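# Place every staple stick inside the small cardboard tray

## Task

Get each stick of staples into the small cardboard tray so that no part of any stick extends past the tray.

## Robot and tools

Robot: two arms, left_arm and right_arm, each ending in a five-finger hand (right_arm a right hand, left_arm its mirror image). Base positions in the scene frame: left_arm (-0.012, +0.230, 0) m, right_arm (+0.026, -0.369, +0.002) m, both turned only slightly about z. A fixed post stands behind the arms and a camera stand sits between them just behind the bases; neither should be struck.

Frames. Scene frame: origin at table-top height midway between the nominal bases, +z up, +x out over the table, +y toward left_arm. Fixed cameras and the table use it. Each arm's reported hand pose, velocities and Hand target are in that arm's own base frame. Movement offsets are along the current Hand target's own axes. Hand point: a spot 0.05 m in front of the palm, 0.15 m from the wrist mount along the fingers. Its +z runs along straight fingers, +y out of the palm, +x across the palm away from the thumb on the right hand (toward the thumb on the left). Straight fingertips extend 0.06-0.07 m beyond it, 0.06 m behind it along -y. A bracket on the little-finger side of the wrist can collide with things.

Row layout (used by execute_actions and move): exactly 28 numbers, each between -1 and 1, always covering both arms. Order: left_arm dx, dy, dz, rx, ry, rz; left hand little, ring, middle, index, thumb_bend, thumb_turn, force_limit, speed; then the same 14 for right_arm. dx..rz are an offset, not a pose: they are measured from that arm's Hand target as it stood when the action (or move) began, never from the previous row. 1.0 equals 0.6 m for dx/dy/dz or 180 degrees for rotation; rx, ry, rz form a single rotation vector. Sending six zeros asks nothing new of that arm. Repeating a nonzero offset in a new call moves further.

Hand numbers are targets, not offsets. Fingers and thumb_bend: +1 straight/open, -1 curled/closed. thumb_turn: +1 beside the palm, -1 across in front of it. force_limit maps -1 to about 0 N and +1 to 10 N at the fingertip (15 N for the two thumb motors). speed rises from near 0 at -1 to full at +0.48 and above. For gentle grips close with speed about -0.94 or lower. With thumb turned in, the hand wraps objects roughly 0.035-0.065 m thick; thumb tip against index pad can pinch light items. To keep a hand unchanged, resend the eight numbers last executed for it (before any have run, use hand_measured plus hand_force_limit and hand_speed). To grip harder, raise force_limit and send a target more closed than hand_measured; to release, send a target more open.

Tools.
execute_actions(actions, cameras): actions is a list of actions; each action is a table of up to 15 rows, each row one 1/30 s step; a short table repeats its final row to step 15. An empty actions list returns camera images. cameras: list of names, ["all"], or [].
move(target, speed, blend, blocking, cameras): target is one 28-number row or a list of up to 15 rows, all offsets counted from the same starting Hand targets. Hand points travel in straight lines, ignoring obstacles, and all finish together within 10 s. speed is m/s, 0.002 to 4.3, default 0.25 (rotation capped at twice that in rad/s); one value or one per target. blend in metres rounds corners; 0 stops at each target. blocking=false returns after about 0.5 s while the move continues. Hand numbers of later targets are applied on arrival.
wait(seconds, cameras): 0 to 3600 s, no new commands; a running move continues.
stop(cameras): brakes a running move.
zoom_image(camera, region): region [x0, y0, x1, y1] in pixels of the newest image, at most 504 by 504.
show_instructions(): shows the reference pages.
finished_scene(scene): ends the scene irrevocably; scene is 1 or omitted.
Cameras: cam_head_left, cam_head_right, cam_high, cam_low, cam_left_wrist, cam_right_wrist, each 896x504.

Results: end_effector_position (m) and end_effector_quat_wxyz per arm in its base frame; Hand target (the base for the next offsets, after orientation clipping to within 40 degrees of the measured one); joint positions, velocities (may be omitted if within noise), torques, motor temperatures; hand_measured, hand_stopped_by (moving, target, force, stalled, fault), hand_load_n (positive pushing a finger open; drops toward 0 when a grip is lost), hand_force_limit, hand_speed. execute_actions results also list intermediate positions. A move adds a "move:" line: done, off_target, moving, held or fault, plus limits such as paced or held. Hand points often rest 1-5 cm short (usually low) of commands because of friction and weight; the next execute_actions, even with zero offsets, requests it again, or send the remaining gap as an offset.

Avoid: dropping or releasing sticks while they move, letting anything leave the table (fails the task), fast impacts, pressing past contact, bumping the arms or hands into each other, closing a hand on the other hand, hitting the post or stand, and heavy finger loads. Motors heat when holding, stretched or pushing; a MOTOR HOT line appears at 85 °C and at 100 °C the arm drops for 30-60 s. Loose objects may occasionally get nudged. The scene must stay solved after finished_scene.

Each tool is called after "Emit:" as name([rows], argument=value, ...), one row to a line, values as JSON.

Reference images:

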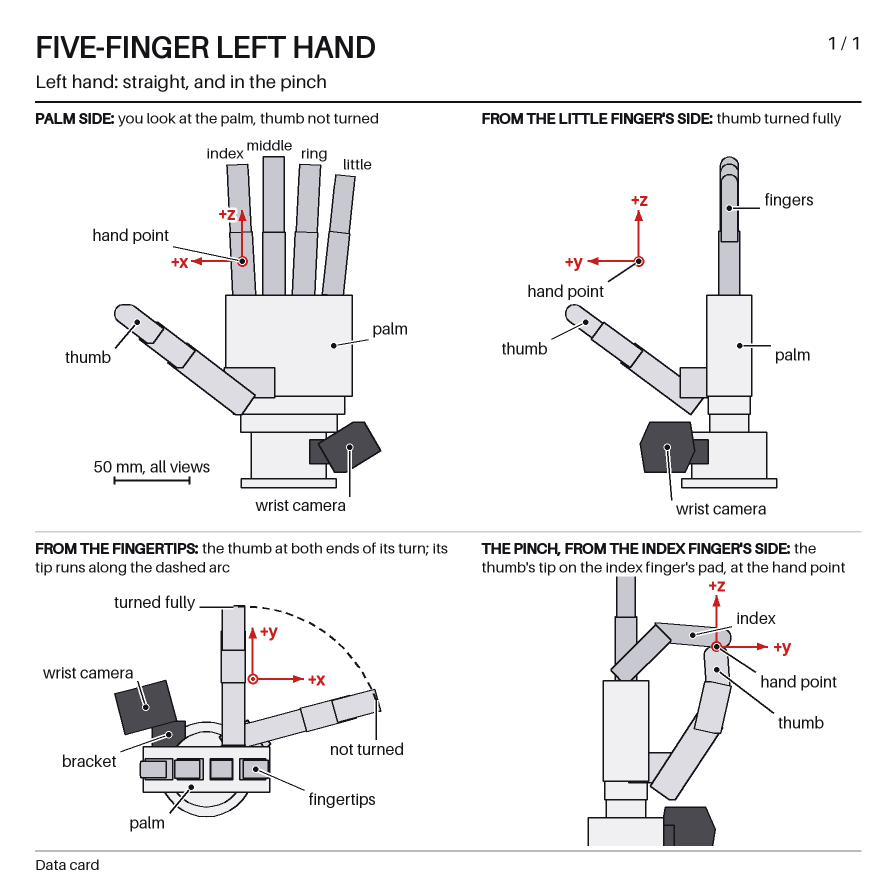

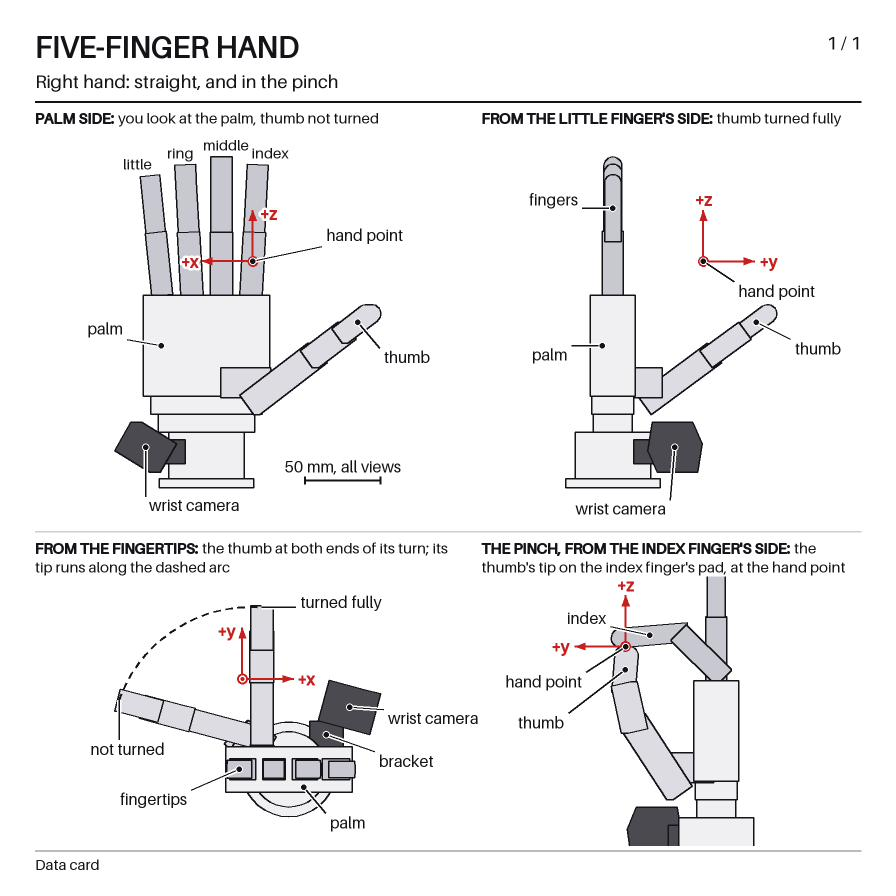

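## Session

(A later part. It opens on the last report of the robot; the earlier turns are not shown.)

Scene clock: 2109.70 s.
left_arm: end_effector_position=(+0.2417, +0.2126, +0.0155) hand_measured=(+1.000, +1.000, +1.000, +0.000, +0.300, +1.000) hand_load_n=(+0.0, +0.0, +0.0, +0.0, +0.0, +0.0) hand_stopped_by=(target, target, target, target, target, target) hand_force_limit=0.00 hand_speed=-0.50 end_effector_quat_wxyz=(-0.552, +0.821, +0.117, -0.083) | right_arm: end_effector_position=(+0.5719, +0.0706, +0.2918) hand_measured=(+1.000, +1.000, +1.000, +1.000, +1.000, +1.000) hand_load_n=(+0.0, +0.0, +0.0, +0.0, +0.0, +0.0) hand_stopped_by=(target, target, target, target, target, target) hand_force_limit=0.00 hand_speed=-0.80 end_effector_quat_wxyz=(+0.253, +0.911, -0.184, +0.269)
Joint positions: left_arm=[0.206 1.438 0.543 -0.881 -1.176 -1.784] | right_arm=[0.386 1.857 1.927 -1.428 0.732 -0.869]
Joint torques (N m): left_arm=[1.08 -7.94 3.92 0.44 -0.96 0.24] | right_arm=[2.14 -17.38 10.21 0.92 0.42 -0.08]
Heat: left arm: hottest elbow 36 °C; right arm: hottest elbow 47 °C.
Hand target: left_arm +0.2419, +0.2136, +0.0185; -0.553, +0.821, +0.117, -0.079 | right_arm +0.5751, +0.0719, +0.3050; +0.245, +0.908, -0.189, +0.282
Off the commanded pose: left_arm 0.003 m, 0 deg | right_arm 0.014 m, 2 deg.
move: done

Emit:
move(target=[0.0132,0.0008,-0.0022,0,0,0,1,1,1,0.0,0.3,1,0.0,-0.5,0,0,0,0,0,0,1,1,1,1,1,1,0,-0.8], speed=0.05, cameras=["cam_left_wrist"])

Emit:
zoom_image(camera="cam_left_wrist", region=[280, 140, 520, 380])

Scene clock: 2113.33 s.
left_arm: end_effector_position=(+0.2417, +0.2126, +0.0155) hand_measured=(+1.000, +1.000, +1.000, +0.000, +0.300, +1.000) hand_load_n=(+0.0, +0.0, +0.0, +0.0, +0.0, +0.0) hand_stopped_by=(target, target, target, target, target, target) hand_force_limit=0.00 hand_speed=-0.50 end_effector_quat_wxyz=(-0.552, +0.821, +0.117, -0.083) | right_arm: end_effector_position=(+0.5719, +0.0706, +0.2918) hand_measured=(+1.000, +1.000, +1.000, +1.000, +1.000, +1.000) hand_load_n=(+0.0, +0.0, +0.0, +0.0, -0.5, +0.0) hand_stopped_by=(target, target, target, target, target, target) hand_force_limit=0.00 hand_speed=-0.80 end_effector_quat_wxyz=(+0.253, +0.911, -0.184, +0.269)
Joint positions: left_arm=[0.206 1.438 0.543 -0.88 -1.176 -1.784] | right_arm=[0.386 1.857 1.927 -1.428 0.732 -0.869]
Joint torques (N m): left_arm=[1.2 -6.42 5.63 0.02 -0.89 0.17] | right_arm=[2.73 -17.08 10.1 0.76 0.4 -0.05]
Heat: left arm: hottest elbow 36 °C; right arm: hottest elbow 47 °C.
Hand target: left_arm +0.2500, +0.2145, +0.0185; -0.553, +0.821, +0.117, -0.079 | right_arm +0.5751, +0.0719, +0.3050; +0.245, +0.908, -0.189, +0.282
Off the commanded pose: left_arm 0.009 m, 0 deg | right_arm 0.014 m, 2 deg.
move: done
cam_left_wrist: T_world_to_cam=[[0.15372, 0.46289, 0.87299, -0.14614], [0.96008, -0.27893, -0.02116, -0.16738], [0.23371, 0.84139, -0.48729, -0.12129]] pos_world=[0.2115, 0.12301, 0.06493]

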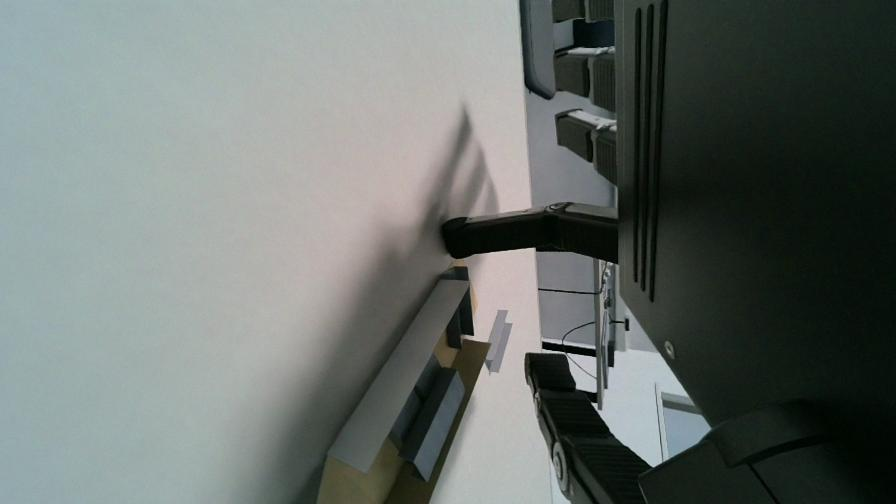

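Scaled by 2.100 from the camera's image (finer frame: 1280x720).

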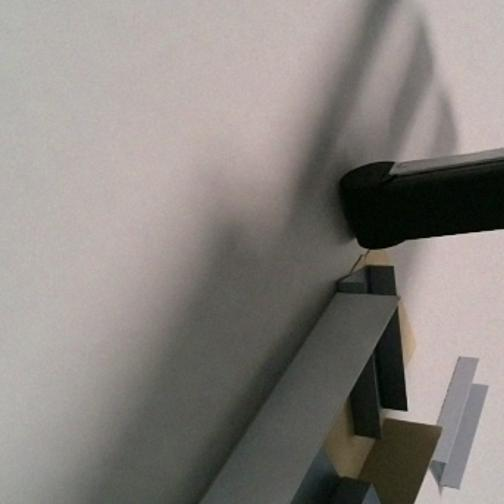

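Emit:
move(target=[0.00956,0.0011,-0.00271,0,0,0,1,1,1,0.0,0.3,1,0.0,-0.5,0,0,0,0,0,0,1,1,1,1,1,1,0,-0.8], speed=0.03, cameras=["cam_left_wrist"])

Scene clock: 2133.40 s.
left_arm: end_effector_position=(+0.2418, +0.2132, +0.0151) hand_measured=(+1.000, +1.000, +1.000, +0.000, +0.300, +1.000) hand_load_n=(+0.0, +0.0, +0.0, +0.0, +0.0, +0.0) hand_stopped_by=(target, target, target, target, target, target) hand_force_limit=0.00 hand_speed=-0.50 end_effector_quat_wxyz=(-0.554, +0.820, +0.113, -0.087) | right_arm: end_effector_position=(+0.5719, +0.0706, +0.2918) hand_measured=(+1.000, +1.000, +1.000, +1.000, +1.000, +1.000) hand_load_n=(+0.0, +0.0, +0.0, +0.0, +0.0, +0.0) hand_stopped_by=(target, target, target, target, target, target) hand_force_limit=0.00 hand_speed=-0.80 end_effector_quat_wxyz=(+0.253, +0.911, -0.184, +0.269)
Joint positions: left_arm=[0.206 1.447 0.548 -0.887 -1.181 -1.784] | right_arm=[0.386 1.857 1.927 -1.428 0.732 -0.869]
Joint torques (N m): left_arm=[0.09 -5.95 6.5 -0.08 -0.68 -0.02] | right_arm=[1.96 -17.9 10.14 0.85 0.44 -0.09]
Heat: left arm: hottest elbow 36 °C; right arm: hottest elbow 47 °C.
Hand target: left_arm +0.2560, +0.2144, +0.0185; -0.553, +0.821, +0.117, -0.079 | right_arm +0.5751, +0.0719, +0.3050; +0.245, +0.908, -0.189, +0.282
Off the commanded pose: left_arm 0.015 m, 1 deg | right_arm 0.014 m, 2 deg.
move: off_target (left_arm)
cam_left_wrist: T_world_to_cam=[[0.1643, 0.46123, 0.87194, -0.14816], [0.95952, -0.27971, -0.03285, -0.16672], [0.22874, 0.84204, -0.48852, -0.12091]] pos_world=[0.21197, 0.12351, 0.06464]

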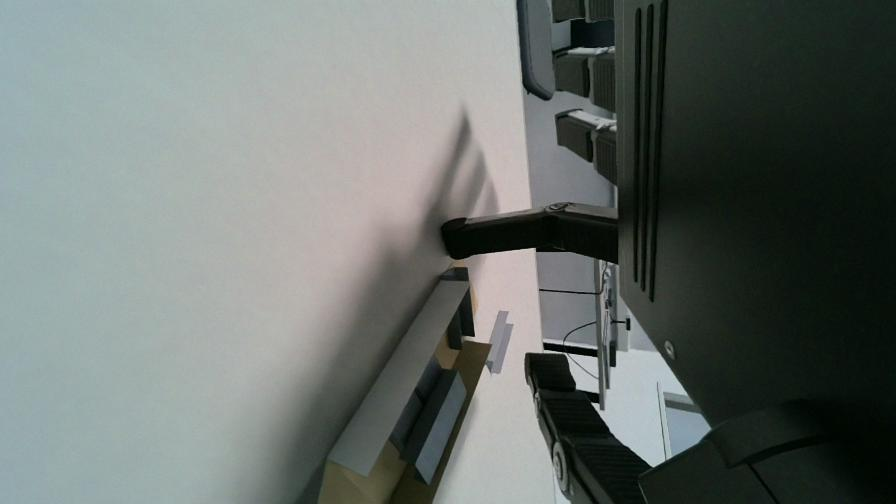

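Emit:
move(target=[0.00797,0.0009,-0.00226,0,0,0,1,1,1,0.0,0.3,1,0.0,-0.5,0,0,0,0,0,0,1,1,1,1,1,1,0,-0.8], speed=0.03, cameras=["cam_left_wrist"])

Emit:
zoom_image(camera="cam_left_wrist", region=[380, 180, 540, 340])

Scene clock: 2137.27 s.
left_arm: end_effector_position=(+0.2429, +0.2136, +0.0151) hand_measured=(+1.000, +1.000, +1.000, +0.000, +0.300, +1.000) hand_load_n=(+0.0, +0.5, +0.0, +0.0, +0.0, +0.0) hand_stopped_by=(target, target, target, target, target, target) hand_force_limit=0.00 hand_speed=-0.50 end_effector_quat_wxyz=(-0.554, +0.820, +0.109, -0.093) | right_arm: end_effector_position=(+0.5719, +0.0706, +0.2918) hand_measured=(+1.000, +1.000, +1.000, +1.000, +1.000, +1.000) hand_load_n=(+0.0, +0.0, +0.0, +0.0, +0.0, +0.0) hand_stopped_by=(target, target, target, target, target, target) hand_force_limit=0.00 hand_speed=-0.80 end_effector_quat_wxyz=(+0.253, +0.911, -0.184, +0.269)
Joint positions: left_arm=[0.206 1.458 0.559 -0.903 -1.183 -1.784] | right_arm=[0.386 1.857 1.927 -1.428 0.732 -0.869]
Joint torques (N m): left_arm=[0.97 -6.18 6.74 -0.01 -0.54 -0.13] | right_arm=[1.26 -17.67 10.09 0.88 0.45 -0.02]
Heat: left arm: hottest elbow 36 °C; right arm: hottest elbow 47 °C.
Hand target: left_arm +0.2610, +0.2144, +0.0185; -0.553, +0.821, +0.117, -0.079 | right_arm +0.5751, +0.0719, +0.3050; +0.245, +0.908, -0.189, +0.282
Off the commanded pose: left_arm 0.018 m, 2 deg | right_arm 0.014 m, 2 deg.
move: off_target (left_arm)
cam_left_wrist: T_world_to_cam=[[0.17787, 0.4623, 0.8687, -0.15205], [0.95883, -0.28003, -0.0473, -0.16731], [0.22139, 0.84135, -0.49307, -0.11953]] pos_world=[0.21393, 0.12401, 0.06524]

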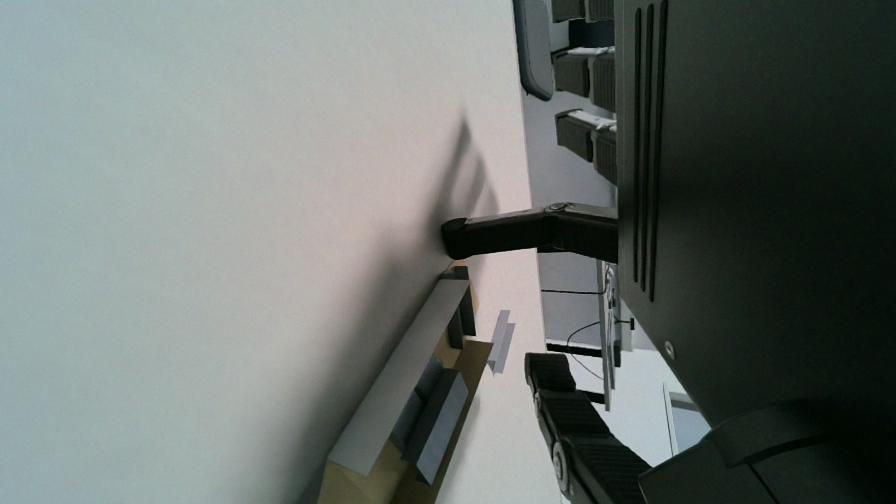

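Scaled by 3.150 from the camera's image (finer frame: 1280x720).

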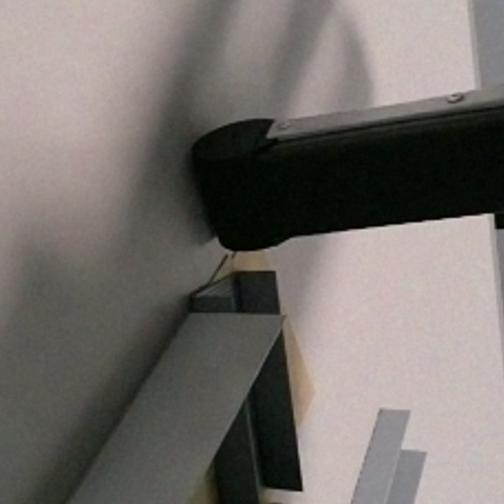

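Emit:
move(target=[0.00638,0.0007,-0.0018,0,0,0,1,1,1,0.0,0.3,1,0.0,-0.5,0,0,0,0,0,0,1,1,1,1,1,1,0,-0.8], speed=0.03, cameras=["cam_left_wrist"])

Emit:
zoom_image(camera="cam_left_wrist", region=[380, 180, 540, 340])

Scene clock: 2141.03 s.
left_arm: end_effector_position=(+0.2473, +0.2147, +0.0152) hand_measured=(+1.000, +1.000, +1.000, +0.000, +0.300, +1.000) hand_load_n=(+0.0, +0.0, +0.0, +0.0, +0.0, +0.0) hand_stopped_by=(target, target, target, target, target, target) hand_force_limit=0.00 hand_speed=-0.50 end_effector_quat_wxyz=(-0.554, +0.820, +0.110, -0.095) | right_arm: end_effector_position=(+0.5719, +0.0706, +0.2918) hand_measured=(+1.000, +1.000, +1.000, +1.000, +1.000, +1.000) hand_load_n=(-0.5, +0.0, +0.0, +0.0, +0.0, +0.0) hand_stopped_by=(target, target, target, target, target, target) hand_force_limit=0.00 hand_speed=-0.80 end_effector_quat_wxyz=(+0.253, +0.911, -0.184, +0.269)
Joint positions: left_arm=[0.206 1.472 0.574 -0.912 -1.183 -1.793] | right_arm=[0.386 1.857 1.927 -1.428 0.732 -0.869]
Joint torques (N m): left_arm=[0.5 -6.65 6.5 0.08 -0.59 -0.07] | right_arm=[2.49 -18.55 10.07 0.98 0.42 -0.09]
Heat: left arm: hottest elbow 36 °C; right arm: hottest elbow 47 °C.
Hand target: left_arm +0.2650, +0.2143, +0.0185; -0.553, +0.821, +0.117, -0.079 | right_arm +0.5751, +0.0719, +0.3050; +0.245, +0.908, -0.189, +0.282
Off the commanded pose: left_arm 0.018 m, 2 deg | right_arm 0.014 m, 2 deg.
move: off_target (left_arm)
cam_left_wrist: T_world_to_cam=[[0.17671, 0.4623, 0.86894, -0.15313], [0.9597, -0.27691, -0.04785, -0.17199], [0.2185, 0.84238, -0.4926, -0.12078]] pos_world=[0.21851, 0.12491, 0.06534]

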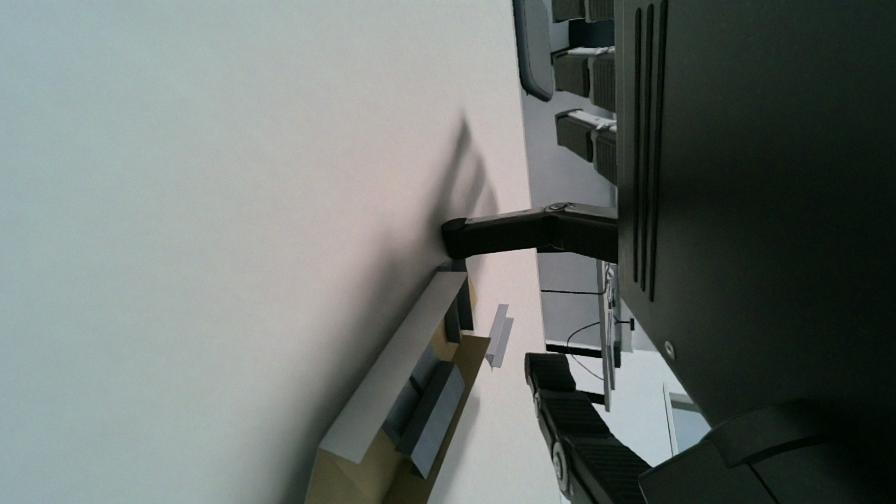

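Scaled by 3.150 from the camera's image (finer frame: 1280x720).

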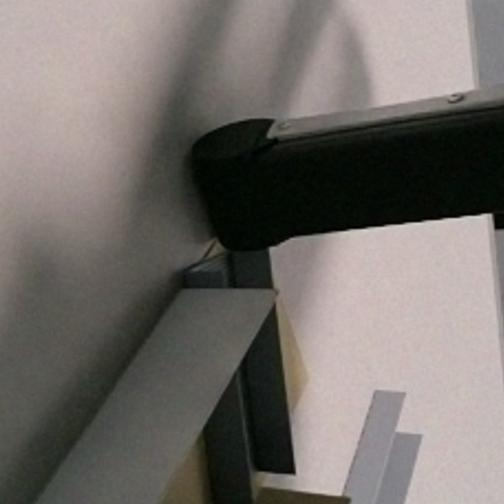

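Emit:
move(target=[0.00638,0.0007,-0.0018,0,0,0,1,1,1,0.0,0.3,1,0.0,-0.5,0,0,0,0,0,0,1,1,1,1,1,1,0,-0.8], speed=0.03, cameras=["cam_left_wrist"])

Emit:
zoom_image(camera="cam_left_wrist", region=[380, 180, 540, 340])

Scene clock: 2144.73 s.
left_arm: end_effector_position=(+0.2509, +0.2156, +0.0153) hand_measured=(+1.000, +1.000, +1.000, +0.000, +0.300, +1.000) hand_load_n=(+0.0, -0.5, +0.0, +0.0, +0.0, +0.0) hand_stopped_by=(target, target, target, target, target, target) hand_force_limit=0.00 hand_speed=-0.50 end_effector_quat_wxyz=(-0.554, +0.819, +0.111, -0.094) | right_arm: end_effector_position=(+0.5719, +0.0706, +0.2918) hand_measured=(+1.000, +1.000, +1.000, +1.000, +1.000, +1.000) hand_load_n=(+0.0, +0.0, +0.0, +0.0, +0.0, +0.0) hand_stopped_by=(target, target, target, target, target, target) hand_force_limit=0.00 hand_speed=-0.80 end_effector_quat_wxyz=(+0.253, +0.911, -0.184, +0.269)
Joint positions: left_arm=[0.206 1.482 0.585 -0.917 -1.183 -1.799] | right_arm=[0.386 1.857 1.927 -1.428 0.732 -0.869]
Joint torques (N m): left_arm=[0.44 -6.89 6.57 -0.2 -0.54 -0.04] | right_arm=[2.78 -17.85 10.14 0.91 0.46 -0.06]
Heat: left arm: hottest elbow 36 °C; right arm: hottest elbow 47 °C.
Hand target: left_arm +0.2690, +0.2143, +0.0186; -0.553, +0.821, +0.117, -0.079 | right_arm +0.5751, +0.0719, +0.3050; +0.245, +0.908, -0.189, +0.282
Off the commanded pose: left_arm 0.018 m, 2 deg | right_arm 0.014 m, 2 deg.
move: off_target (left_arm)
cam_left_wrist: T_world_to_cam=[[0.17412, 0.46188, 0.86969, -0.15351], [0.96045, -0.27454, -0.04649, -0.17597], [0.21729, 0.84339, -0.49141, -0.12227]] pos_world=[0.22231, 0.12571, 0.06524]

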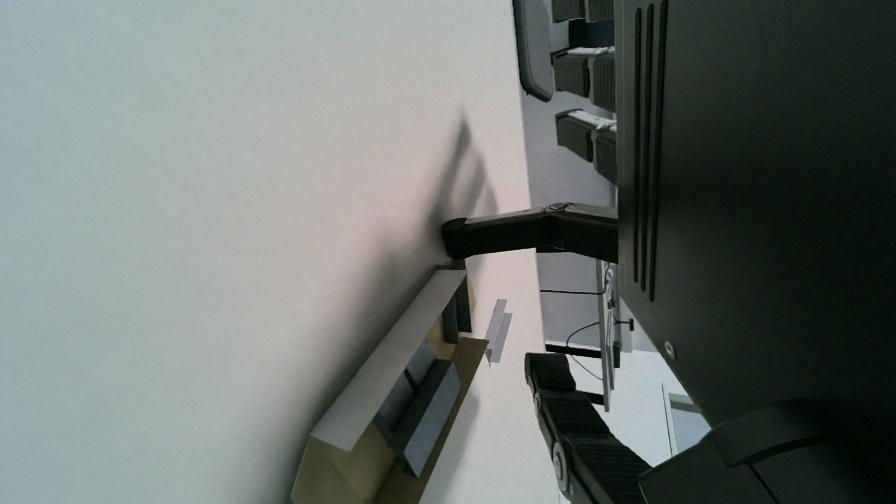

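Scaled by 3.150 from the camera's image (finer frame: 1280x720).

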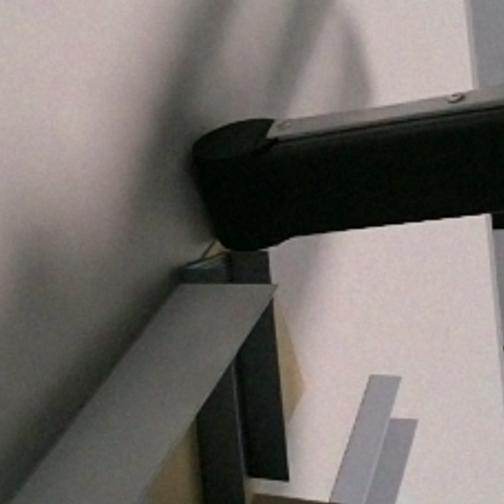

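Emit:
zoom_image(camera="cam_left_wrist", region=[400, 240, 520, 360])

Emit:
zoom_image(camera="cam_left_wrist", region=[280, 260, 520, 500])

Scaled by 4.200 from the camera's image (finer frame: 1280x720).

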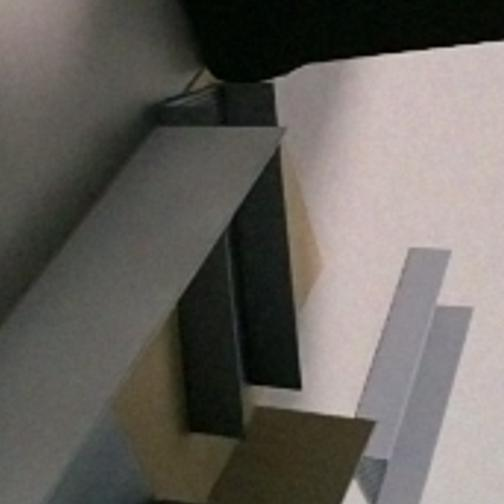

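Scaled by 2.100 from the camera's image (finer frame: 1280x720).

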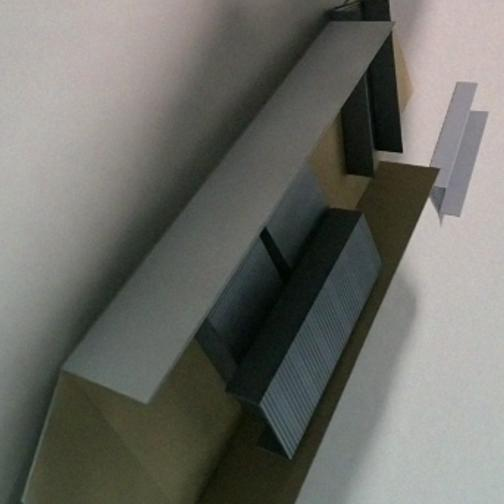

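Emit:
move(target=[0,-0.00618,-0.0025,0,0,0,1,1,1,0.0,0.3,1,0.0,-0.5,0,0,0,0,0,0,1,1,1,1,1,1,0,-0.8], speed=0.03, cameras=["cam_left_wrist"])

Emit:
zoom_image(camera="cam_left_wrist", region=[400, 240, 520, 360])

Scene clock: 2183.97 s.
left_arm: end_effector_position=(+0.2519, +0.2154, +0.0159) hand_measured=(+1.000, +1.000, +1.000, +0.000, +0.300, +1.000) hand_load_n=(+0.0, +0.0, +0.0, +0.0, +0.0, -0.5) hand_stopped_by=(target, target, target, target, target, target) hand_force_limit=0.00 hand_speed=-0.50 end_effector_quat_wxyz=(-0.553, +0.820, +0.112, -0.095) | right_arm: end_effector_position=(+0.5719, +0.0706, +0.2918) hand_measured=(+1.000, +1.000, +1.000, +1.000, +1.000, +1.000) hand_load_n=(+0.0, +0.0, +0.0, +0.0, +0.0, +0.0) hand_stopped_by=(target, target, target, target, target, target) hand_force_limit=0.00 hand_speed=-0.80 end_effector_quat_wxyz=(+0.253, +0.911, -0.184, +0.269)
Joint positions: left_arm=[0.206 1.482 0.59 -0.924 -1.179 -1.8] | right_arm=[0.386 1.857 1.927 -1.428 0.732 -0.869]
Joint torques (N m): left_arm=[0.32 -7.71 6.32 -0.25 -0.67 -0.05] | right_arm=[2.43 -18.02 10.15 0.9 0.43 -0.07]
Heat: left arm: hottest elbow 38 °C; right arm: hottest elbow 47 °C.
Hand target: left_arm +0.2691, +0.2143, +0.0226; -0.553, +0.821, +0.117, -0.079 | right_arm +0.5751, +0.0719, +0.3050; +0.245, +0.908, -0.189, +0.282
Off the commanded pose: left_arm 0.018 m, 2 deg | right_arm 0.014 m, 2 deg.
move: off_target (left_arm)
cam_left_wrist: T_world_to_cam=[[0.17373, 0.46499, 0.8681, -0.15462], [0.96078, -0.27352, -0.04577, -0.17726], [0.21616, 0.84201, -0.49427, -0.12136]] pos_world=[0.2234, 0.1256, 0.06613]

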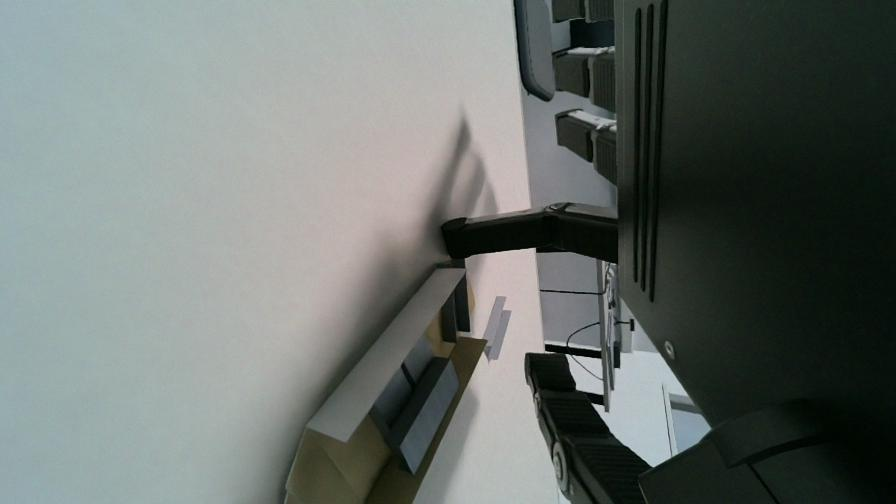

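Scaled by 4.200 from the camera's image (finer frame: 1280x720).

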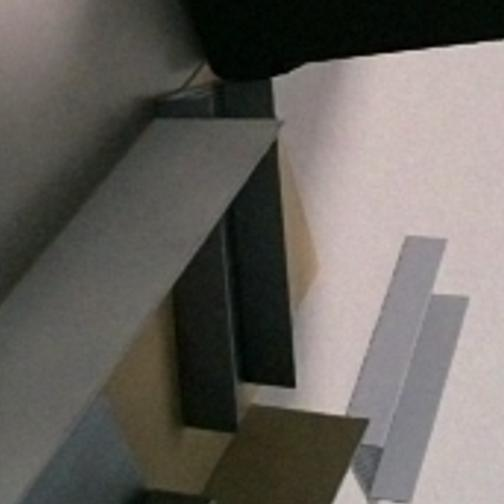

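Emit:
move(target=[-0.003,-0.0075,-0.0025,0,0,0,1,1,1,0.0,0.3,1,0.0,-0.5,0,0,0,0,0,0,1,1,1,1,1,1,0,-0.8], speed=0.03, cameras=[])

Scene clock: 2186.87 s.
left_arm: end_effector_position=(+0.2494, +0.2148, +0.0167) hand_measured=(+1.000, +1.000, +1.000, +0.000, +0.300, +1.000) hand_load_n=(-0.5, +0.0, -0.5, +0.0, +0.0, -0.5) hand_stopped_by=(target, target, target, target, target, target) hand_force_limit=0.00 hand_speed=-0.50 end_effector_quat_wxyz=(-0.553, +0.820, +0.109, -0.100) | right_arm: end_effector_position=(+0.5719, +0.0706, +0.2918) hand_measured=(+1.000, +1.000, +1.000, +1.000, +1.000, +1.000) hand_load_n=(+0.0, +0.0, +0.0, +0.0, +0.0, +0.0) hand_stopped_by=(target, target, target, target, target, target) hand_force_limit=0.00 hand_speed=-0.80 end_effector_quat_wxyz=(+0.253, +0.911, -0.184, +0.269)
Joint positions: left_arm=[0.206 1.48 0.59 -0.938 -1.179 -1.8] | right_arm=[0.386 1.857 1.927 -1.428 0.732 -0.869]
Joint torques (N m): left_arm=[0.38 -9.47 6.42 -0.57 -0.69 -0.04] | right_arm=[2.2 -17.55 10.13 0.94 0.42 -0.1]
Heat: left arm: hottest elbow 38 °C; right arm: hottest elbow 47 °C.
Hand target: left_arm +0.2673, +0.2141, +0.0274; -0.553, +0.821, +0.117, -0.079 | right_arm +0.5751, +0.0719, +0.3050; +0.245, +0.908, -0.189, +0.282
Off the commanded pose: left_arm 0.021 m, 3 deg | right_arm 0.014 m, 2 deg.
move: off_target (left_arm)

Emit:
move(target=[0.003,-0.0062,-0.003,0,0,0,1,1,1,0.0,0.3,1,0.0,-0.5,0,0,0,0,0,0,1,1,1,1,1,1,0,-0.8], speed=0.03, cameras=[])

Scene clock: 2189.40 s.
left_arm: end_effector_position=(+0.2509, +0.2151, +0.0207) hand_measured=(+1.000, +1.000, +1.000, +0.000, +0.300, +1.000) hand_load_n=(+0.0, +0.0, +0.0, +0.0, +0.0, +0.0) hand_stopped_by=(target, target, target, target, target, target) hand_force_limit=0.00 hand_speed=-0.50 end_effector_quat_wxyz=(-0.552, +0.820, +0.108, -0.100) | right_arm: end_effector_position=(+0.5719, +0.0706, +0.2918) hand_measured=(+1.000, +1.000, +1.000, +1.000, +1.000, +1.000) hand_load_n=(+0.0, +0.0, +0.0, +0.0, +0.0, +0.0) hand_stopped_by=(target, target, target, target, target, target) hand_force_limit=0.00 hand_speed=-0.80 end_effector_quat_wxyz=(+0.253, +0.911, -0.184, +0.269)
Joint positions: left_arm=[0.206 1.472 0.598 -0.954 -1.179 -1.8] | right_arm=[0.386 1.857 1.927 -1.428 0.732 -0.869]
Joint torques (N m): left_arm=[0.62 -9.11 6.78 -0.17 -0.67 0] | right_arm=[2.08 -17.73 10.1 0.88 0.44 -0.07]
Heat: left arm: hottest elbow 38 °C; right arm: hottest elbow 47 °C.
Hand target: left_arm +0.2689, +0.2143, +0.0313; -0.553, +0.821, +0.117, -0.079 | right_arm +0.5751, +0.0719, +0.3050; +0.245, +0.908, -0.189, +0.282
Off the commanded pose: left_arm 0.021 m, 3 deg | right_arm 0.014 m, 2 deg.
move: off_target (left_arm)

Emit:
move(target=[0.00478,0.0006,-0.0014,0,0,0,1,1,1,0.0,0.3,1,0.0,-0.5,0,0,0,0,0,0,1,1,1,1,1,1,0,-0.8], speed=0.03, cameras=["cam_left_wrist"])

Emit:
zoom_image(camera="cam_left_wrist", region=[400, 240, 520, 360])

Scene clock: 2193.90 s.
left_arm: end_effector_position=(+0.2542, +0.2158, +0.0229) hand_measured=(+1.000, +1.000, +1.000, +0.000, +0.300, +1.000) hand_load_n=(+0.0, +0.0, +0.0, +0.0, +0.0, +0.0) hand_stopped_by=(target, target, target, target, target, target) hand_force_limit=0.00 hand_speed=-0.50 end_effector_quat_wxyz=(-0.553, +0.820, +0.111, -0.098) | right_arm: end_effector_position=(+0.5719, +0.0706, +0.2918) hand_measured=(+1.000, +1.000, +1.000, +1.000, +1.000, +1.000) hand_load_n=(+0.0, +0.0, +0.0, +0.0, +0.0, +0.0) hand_stopped_by=(target, target, target, target, target, target) hand_force_limit=0.00 hand_speed=-0.80 end_effector_quat_wxyz=(+0.253, +0.911, -0.184, +0.269)
Joint positions: left_arm=[0.206 1.472 0.607 -0.96 -1.178 -1.805] | right_arm=[0.386 1.857 1.927 -1.428 0.732 -0.869]
Joint torques (N m): left_arm=[-0.15 -9.11 6.78 -0.55 -0.66 -0.02] | right_arm=[2.14 -17.96 10.04 0.72 0.43 0]
Heat: left arm: hottest elbow 38 °C; right arm: hottest elbow 47 °C.
Hand target: left_arm +0.2721, +0.2143, +0.0314; -0.553, +0.821, +0.117, -0.079 | right_arm +0.5751, +0.0719, +0.3050; +0.245, +0.908, -0.189, +0.282
Off the commanded pose: left_arm 0.020 m, 2 deg | right_arm 0.014 m, 2 deg.
move: off_target (left_arm)
cam_left_wrist: T_world_to_cam=[[0.17696, 0.46644, 0.86667, -0.16247], [0.9611, -0.27164, -0.05005, -0.17945], [0.21208, 0.84181, -0.49636, -0.11767]] pos_world=[0.22617, 0.1261, 0.07342]

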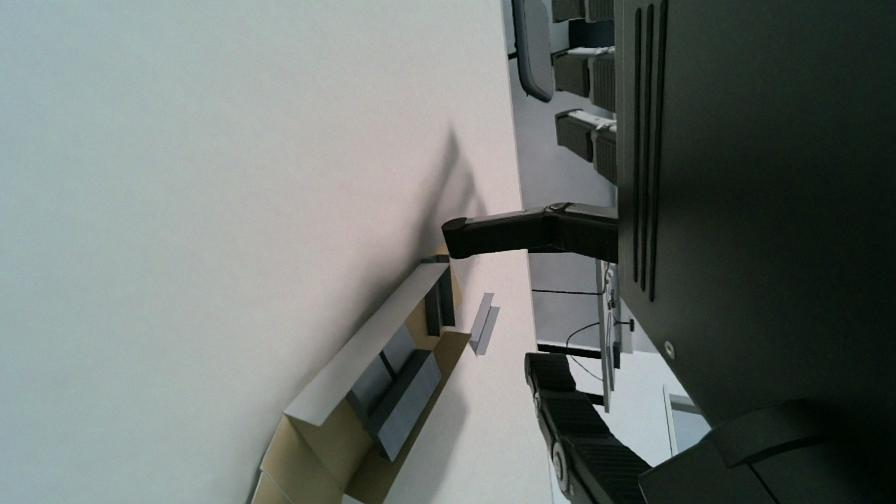

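Scaled by 4.200 from the camera's image (finer frame: 1280x720).

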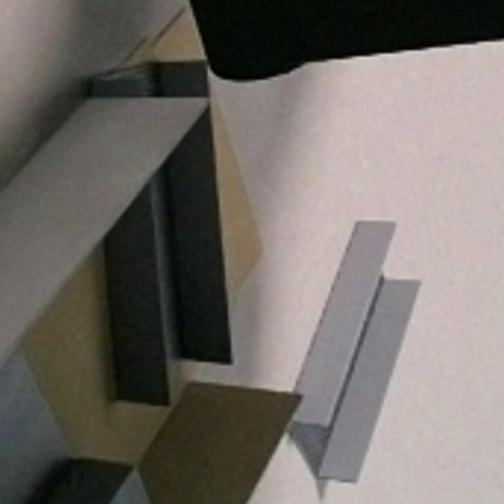

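Emit:
move(target=[0,-0.04635,-0.01875,0,0,0,1,1,1,0.1,0.3,-0.45,0.0,-0.5,0,0,0,0,0,0,1,1,1,1,1,1,0,-0.8], speed=0.06, cameras=["cam_left_wrist"])

Emit:
zoom_image(camera="cam_left_wrist", region=[240, 200, 480, 440])

Scene clock: 2231.30 s.
left_arm: end_effector_position=(+0.2538, +0.2157, +0.0499) hand_measured=(+1.000, +1.000, +1.000, +0.100, +0.300, -0.450) hand_load_n=(+0.0, +0.0, +0.0, +0.0, +0.0, +0.0) hand_stopped_by=(target, target, target, target, target, target) hand_force_limit=0.00 hand_speed=-0.50 end_effector_quat_wxyz=(-0.552, +0.820, +0.109, -0.100) | right_arm: end_effector_position=(+0.5719, +0.0706, +0.2918) hand_measured=(+1.000, +1.000, +1.000, +1.000, +1.000, +1.000) hand_load_n=(+0.0, +0.0, +0.0, -0.5, +0.0, +0.0) hand_stopped_by=(target, target, target, target, target, target) hand_force_limit=0.00 hand_speed=-0.80 end_effector_quat_wxyz=(+0.253, +0.911, -0.184, +0.269)
Joint positions: left_arm=[0.206 1.403 0.636 -1.066 -1.178 -1.806] | right_arm=[0.386 1.857 1.927 -1.428 0.732 -0.869]
Joint torques (N m): left_arm=[-0.09 -7.12 7.23 -0.53 -0.65 -0.03] | right_arm=[2.32 -17.38 10.03 0.9 0.44 -0.02]
Heat: left arm: hottest elbow 39 °C; right arm: hottest elbow 47 °C.
Hand target: left_arm +0.2720, +0.2142, +0.0613; -0.553, +0.821, +0.117, -0.079 | right_arm +0.5751, +0.0719, +0.3050; +0.245, +0.908, -0.189, +0.282
Off the commanded pose: left_arm 0.022 m, 3 deg | right_arm 0.014 m, 2 deg.
move: off_target (left_arm)
cam_left_wrist: T_world_to_cam=[[0.18232, 0.4679, 0.86477, -0.18731], [0.96083, -0.27147, -0.05569, -0.17736], [0.20871, 0.84105, -0.49907, -0.10296]] pos_world=[0.22605, 0.12609, 0.10072]

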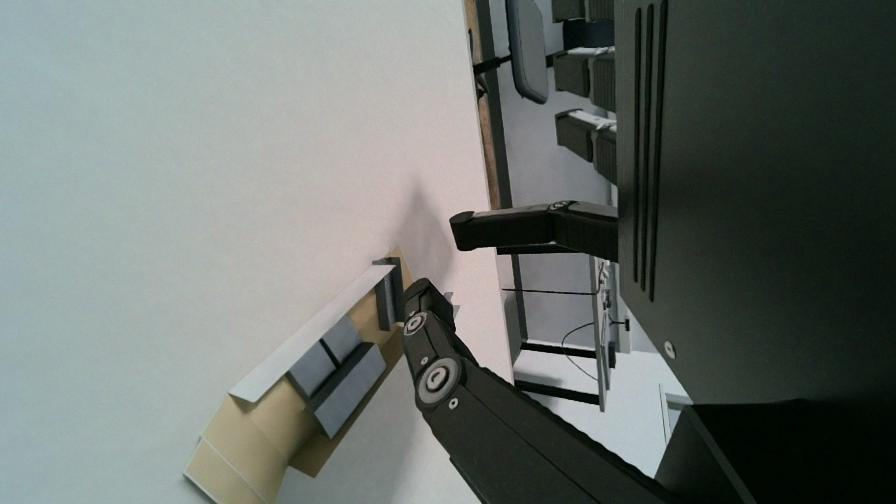

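Scaled by 2.100 from the camera's image (finer frame: 1280x720).

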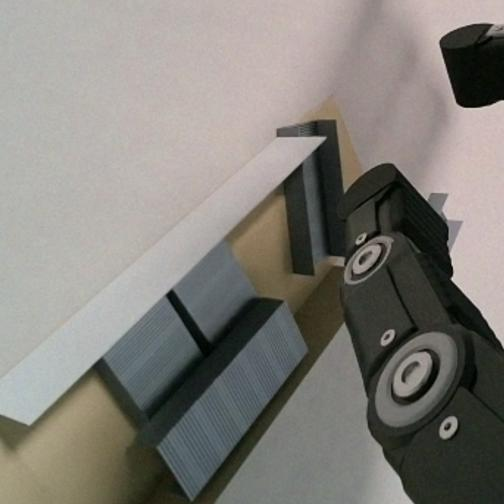

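Emit:
move(target=[-0.00674,0.00425,0.03083,0,0.1432,0.0579,1,1,1,0.1,0.3,-0.45,0.0,-0.5,0,0,0,0,0,0,1,1,1,1,1,1,0,-0.8], speed=0.08, cameras=["cam_left_wrist"])

Emit:
zoom_image(camera="cam_left_wrist", region=[240, 200, 480, 440])

Scene clock: 2270.17 s.
left_arm: end_effector_position=(+0.2648, +0.2240, +0.0480) hand_measured=(+1.000, +1.000, +1.000, +0.100, +0.300, -0.450) hand_load_n=(+0.0, +0.0, +0.0, +0.0, +0.5, +0.0) hand_stopped_by=(target, target, target, target, target, target) hand_force_limit=0.00 hand_speed=-0.50 end_effector_quat_wxyz=(-0.552, +0.827, -0.089, +0.054) | right_arm: end_effector_position=(+0.5719, +0.0706, +0.2918) hand_measured=(+1.000, +1.000, +1.000, +1.000, +1.000, +1.000) hand_load_n=(+0.0, +0.0, +0.0, +0.0, +0.0, +0.0) hand_stopped_by=(target, target, target, target, target, target) hand_force_limit=0.00 hand_speed=-0.80 end_effector_quat_wxyz=(+0.253, +0.911, -0.184, +0.269)
Joint positions: left_arm=[0.366 1.031 0.259 0.114 -0.89 -0.53] | right_arm=[0.386 1.857 1.927 -1.428 0.732 -0.869]
Joint torques (N m): left_arm=[2.2 -4.95 6.01 1.99 -0.31 0.23] | right_arm=[2.2 -17.55 10.04 0.96 0.42 -0.03]
Heat: left arm: hottest elbow 38 °C; right arm: hottest elbow 47 °C.
Hand target: left_arm +0.2635, +0.2287, +0.0521; -0.556, +0.825, -0.083, +0.056 | right_arm +0.5751, +0.0719, +0.3050; +0.245, +0.908, -0.189, +0.282
Off the commanded pose: left_arm 0.006 m, 1 deg | right_arm 0.014 m, 2 deg.
move: done
cam_left_wrist: T_world_to_cam=[[0.35904, 0.34152, 0.86859, -0.21023], [0.71195, -0.70199, -0.01828, -0.02526], [0.6035, 0.62496, -0.49519, -0.16954]] pos_world=[0.19578, 0.16002, 0.09819]

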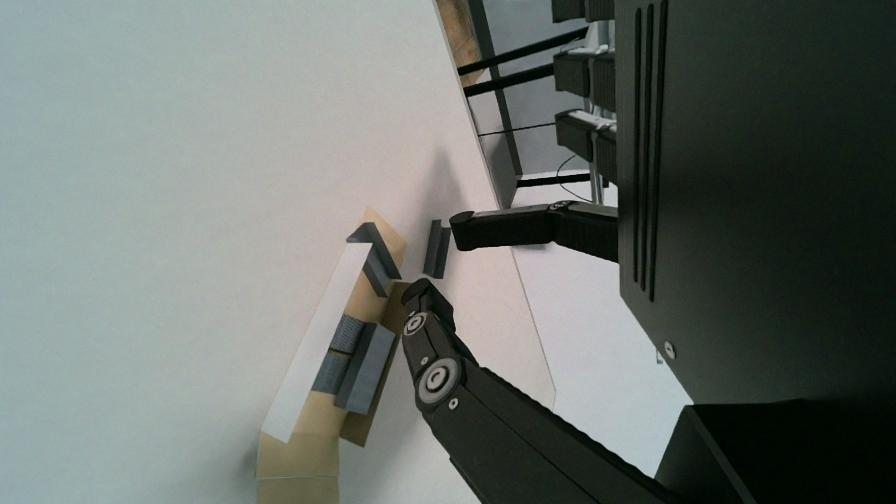

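Scaled by 2.100 from the camera's image (finer frame: 1280x720).

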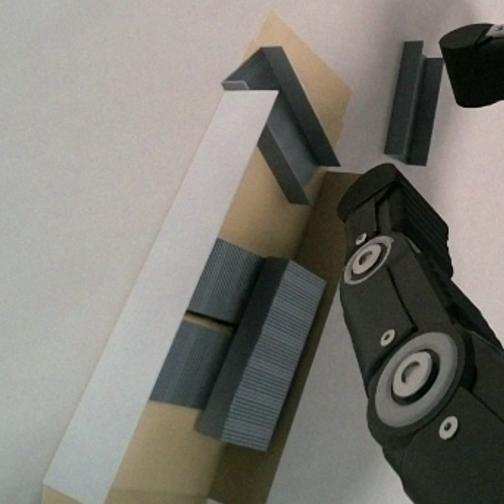

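Emit:
zoom_image(camera="cam_left_wrist", region=[335, 210, 435, 310])

Scaled by 5.040 from the camera's image (finer frame: 1280x720).

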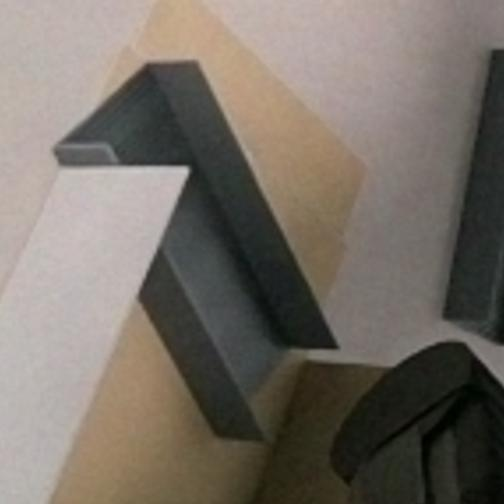

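Emit:
move(target=[-0.0071,0.0242,0.01617,0,0,0,1,1,1,0.1,0.3,-0.45,0.0,-0.5,0,0,0,0,0,0,1,1,1,1,1,1,0,-0.8], speed=0.06, cameras=["cam_left_wrist"])

Emit:
zoom_image(camera="cam_left_wrist", region=[300, 200, 500, 400])

Scene clock: 2294.00 s.
left_arm: end_effector_position=(+0.2618, +0.2284, +0.0344) hand_measured=(+1.000, +1.000, +1.000, +0.100, +0.300, -0.450) hand_load_n=(+0.0, +0.0, +0.0, +0.0, +0.0, +0.0) hand_stopped_by=(target, target, target, target, target, target) hand_force_limit=0.00 hand_speed=-0.50 end_effector_quat_wxyz=(-0.554, +0.826, -0.086, +0.058) | right_arm: end_effector_position=(+0.5719, +0.0706, +0.2918) hand_measured=(+1.000, +1.000, +1.000, +1.000, +1.000, +1.000) hand_load_n=(+0.0, +0.0, +0.0, +0.0, +0.0, +0.0) hand_stopped_by=(target, target, target, target, target, target) hand_force_limit=0.00 hand_speed=-0.80 end_effector_quat_wxyz=(+0.253, +0.911, -0.184, +0.269)
Joint positions: left_arm=[0.39 1.09 0.226 0.236 -0.87 -0.508] | right_arm=[0.386 1.857 1.927 -1.428 0.732 -0.869]
Joint torques (N m): left_arm=[2.02 -2.78 5.53 2.22 -0.27 0.29] | right_arm=[2.49 -17.73 9.98 0.68 0.45 -0.07]
Heat: left arm: hottest elbow 39 °C; right arm: hottest elbow 48 °C.
Hand target: left_arm +0.2601, +0.2330, +0.0350; -0.556, +0.825, -0.083, +0.056 | right_arm +0.5751, +0.0719, +0.3050; +0.245, +0.908, -0.189, +0.282
Off the commanded pose: left_arm 0.005 m, 1 deg | right_arm 0.014 m, 2 deg.
move: done
cam_left_wrist: T_world_to_cam=[[0.34921, 0.33799, 0.87396, -0.19572], [0.7119, -0.70216, -0.0129, -0.02044], [0.6093, 0.62668, -0.48582, -0.17941]] pos_world=[0.19222, 0.16423, 0.08363]

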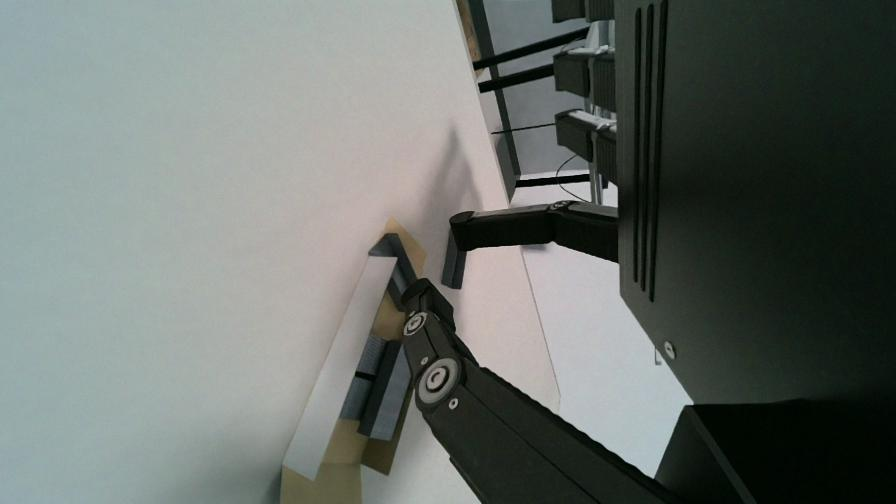

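Scaled by 2.520 from the camera's image (finer frame: 1280x720).

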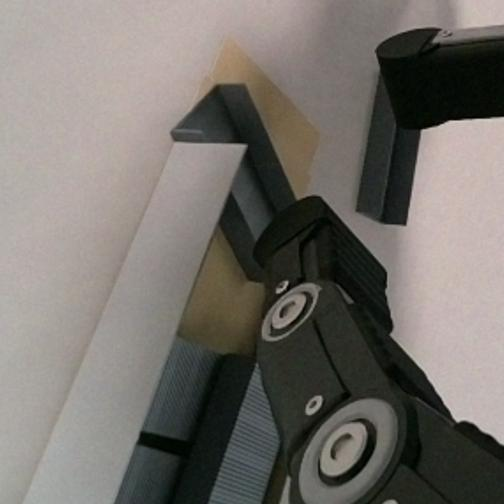

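Emit:
move(target=[0.001,0.02647,0.01458,0,0,0,1,1,1,0.1,0.3,-0.45,0.0,-0.5,0,0,0,0,0,0,1,1,1,1,1,1,0,-0.8], speed=0.04, cameras=["cam_left_wrist"])

Emit:
zoom_image(camera="cam_left_wrist", region=[320, 200, 520, 400])

Scene clock: 2316.33 s.
left_arm: end_effector_position=(+0.2646, +0.2308, +0.0180) hand_measured=(+1.000, +1.000, +1.000, +0.100, +0.300, -0.450) hand_load_n=(+0.0, +0.0, +0.0, +0.0, +0.0, +0.0) hand_stopped_by=(target, target, target, target, target, target) hand_force_limit=0.00 hand_speed=-0.50 end_effector_quat_wxyz=(-0.555, +0.825, -0.086, +0.060) | right_arm: end_effector_position=(+0.5719, +0.0706, +0.2918) hand_measured=(+1.000, +1.000, +1.000, +1.000, +1.000, +1.000) hand_load_n=(+0.0, +0.0, +0.0, +0.0, -0.5, +0.0) hand_stopped_by=(target, target, target, target, target, target) hand_force_limit=0.00 hand_speed=-0.80 end_effector_quat_wxyz=(+0.253, +0.911, -0.184, +0.269)
Joint positions: left_arm=[0.396 1.193 0.211 0.363 -0.864 -0.502] | right_arm=[0.386 1.857 1.927 -1.428 0.732 -0.869]
Joint torques (N m): left_arm=[2.26 -3.25 4.85 2 -0.3 0.22] | right_arm=[2.26 -18.32 10.19 0.76 0.41 -0.04]
Heat: left arm: hottest elbow 38 °C; right arm: hottest elbow 48 °C.
Hand target: left_arm +0.2611, +0.2349, +0.0169; -0.556, +0.825, -0.083, +0.056 | right_arm +0.5751, +0.0719, +0.3050; +0.245, +0.908, -0.189, +0.282
Off the commanded pose: left_arm 0.006 m, 1 deg | right_arm 0.014 m, 2 deg.
move: done
cam_left_wrist: T_world_to_cam=[[0.34588, 0.33632, 0.87593, -0.18192], [0.7114, -0.7027, -0.0111, -0.02076], [0.61178, 0.62697, -0.48231, -0.19131]] pos_world=[0.19473, 0.16654, 0.06685]

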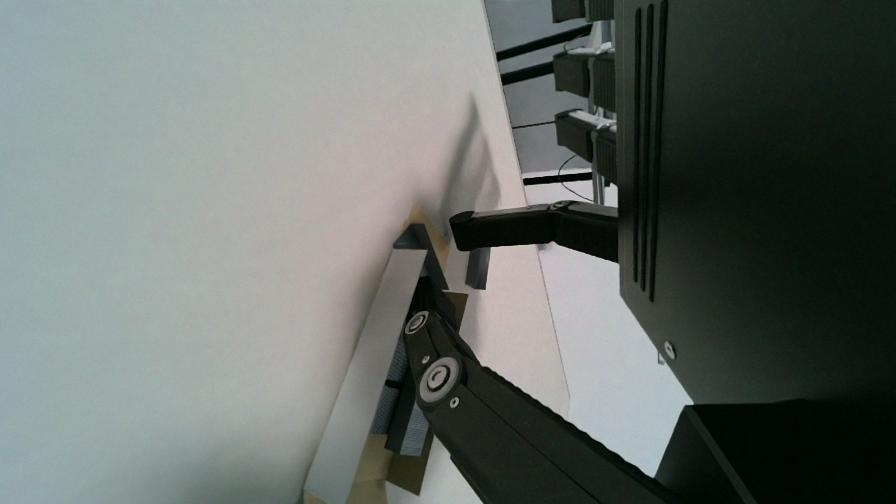

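Scaled by 2.520 from the camera's image (finer frame: 1280x720).

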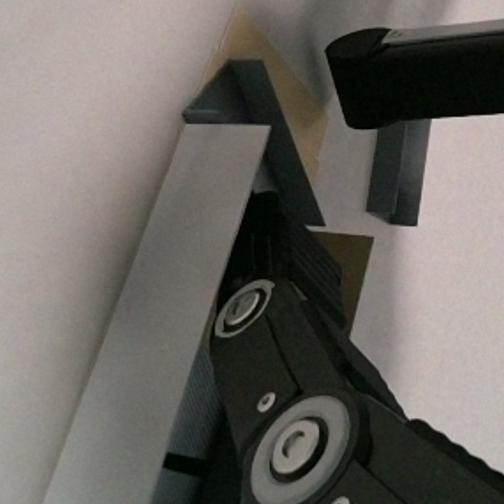

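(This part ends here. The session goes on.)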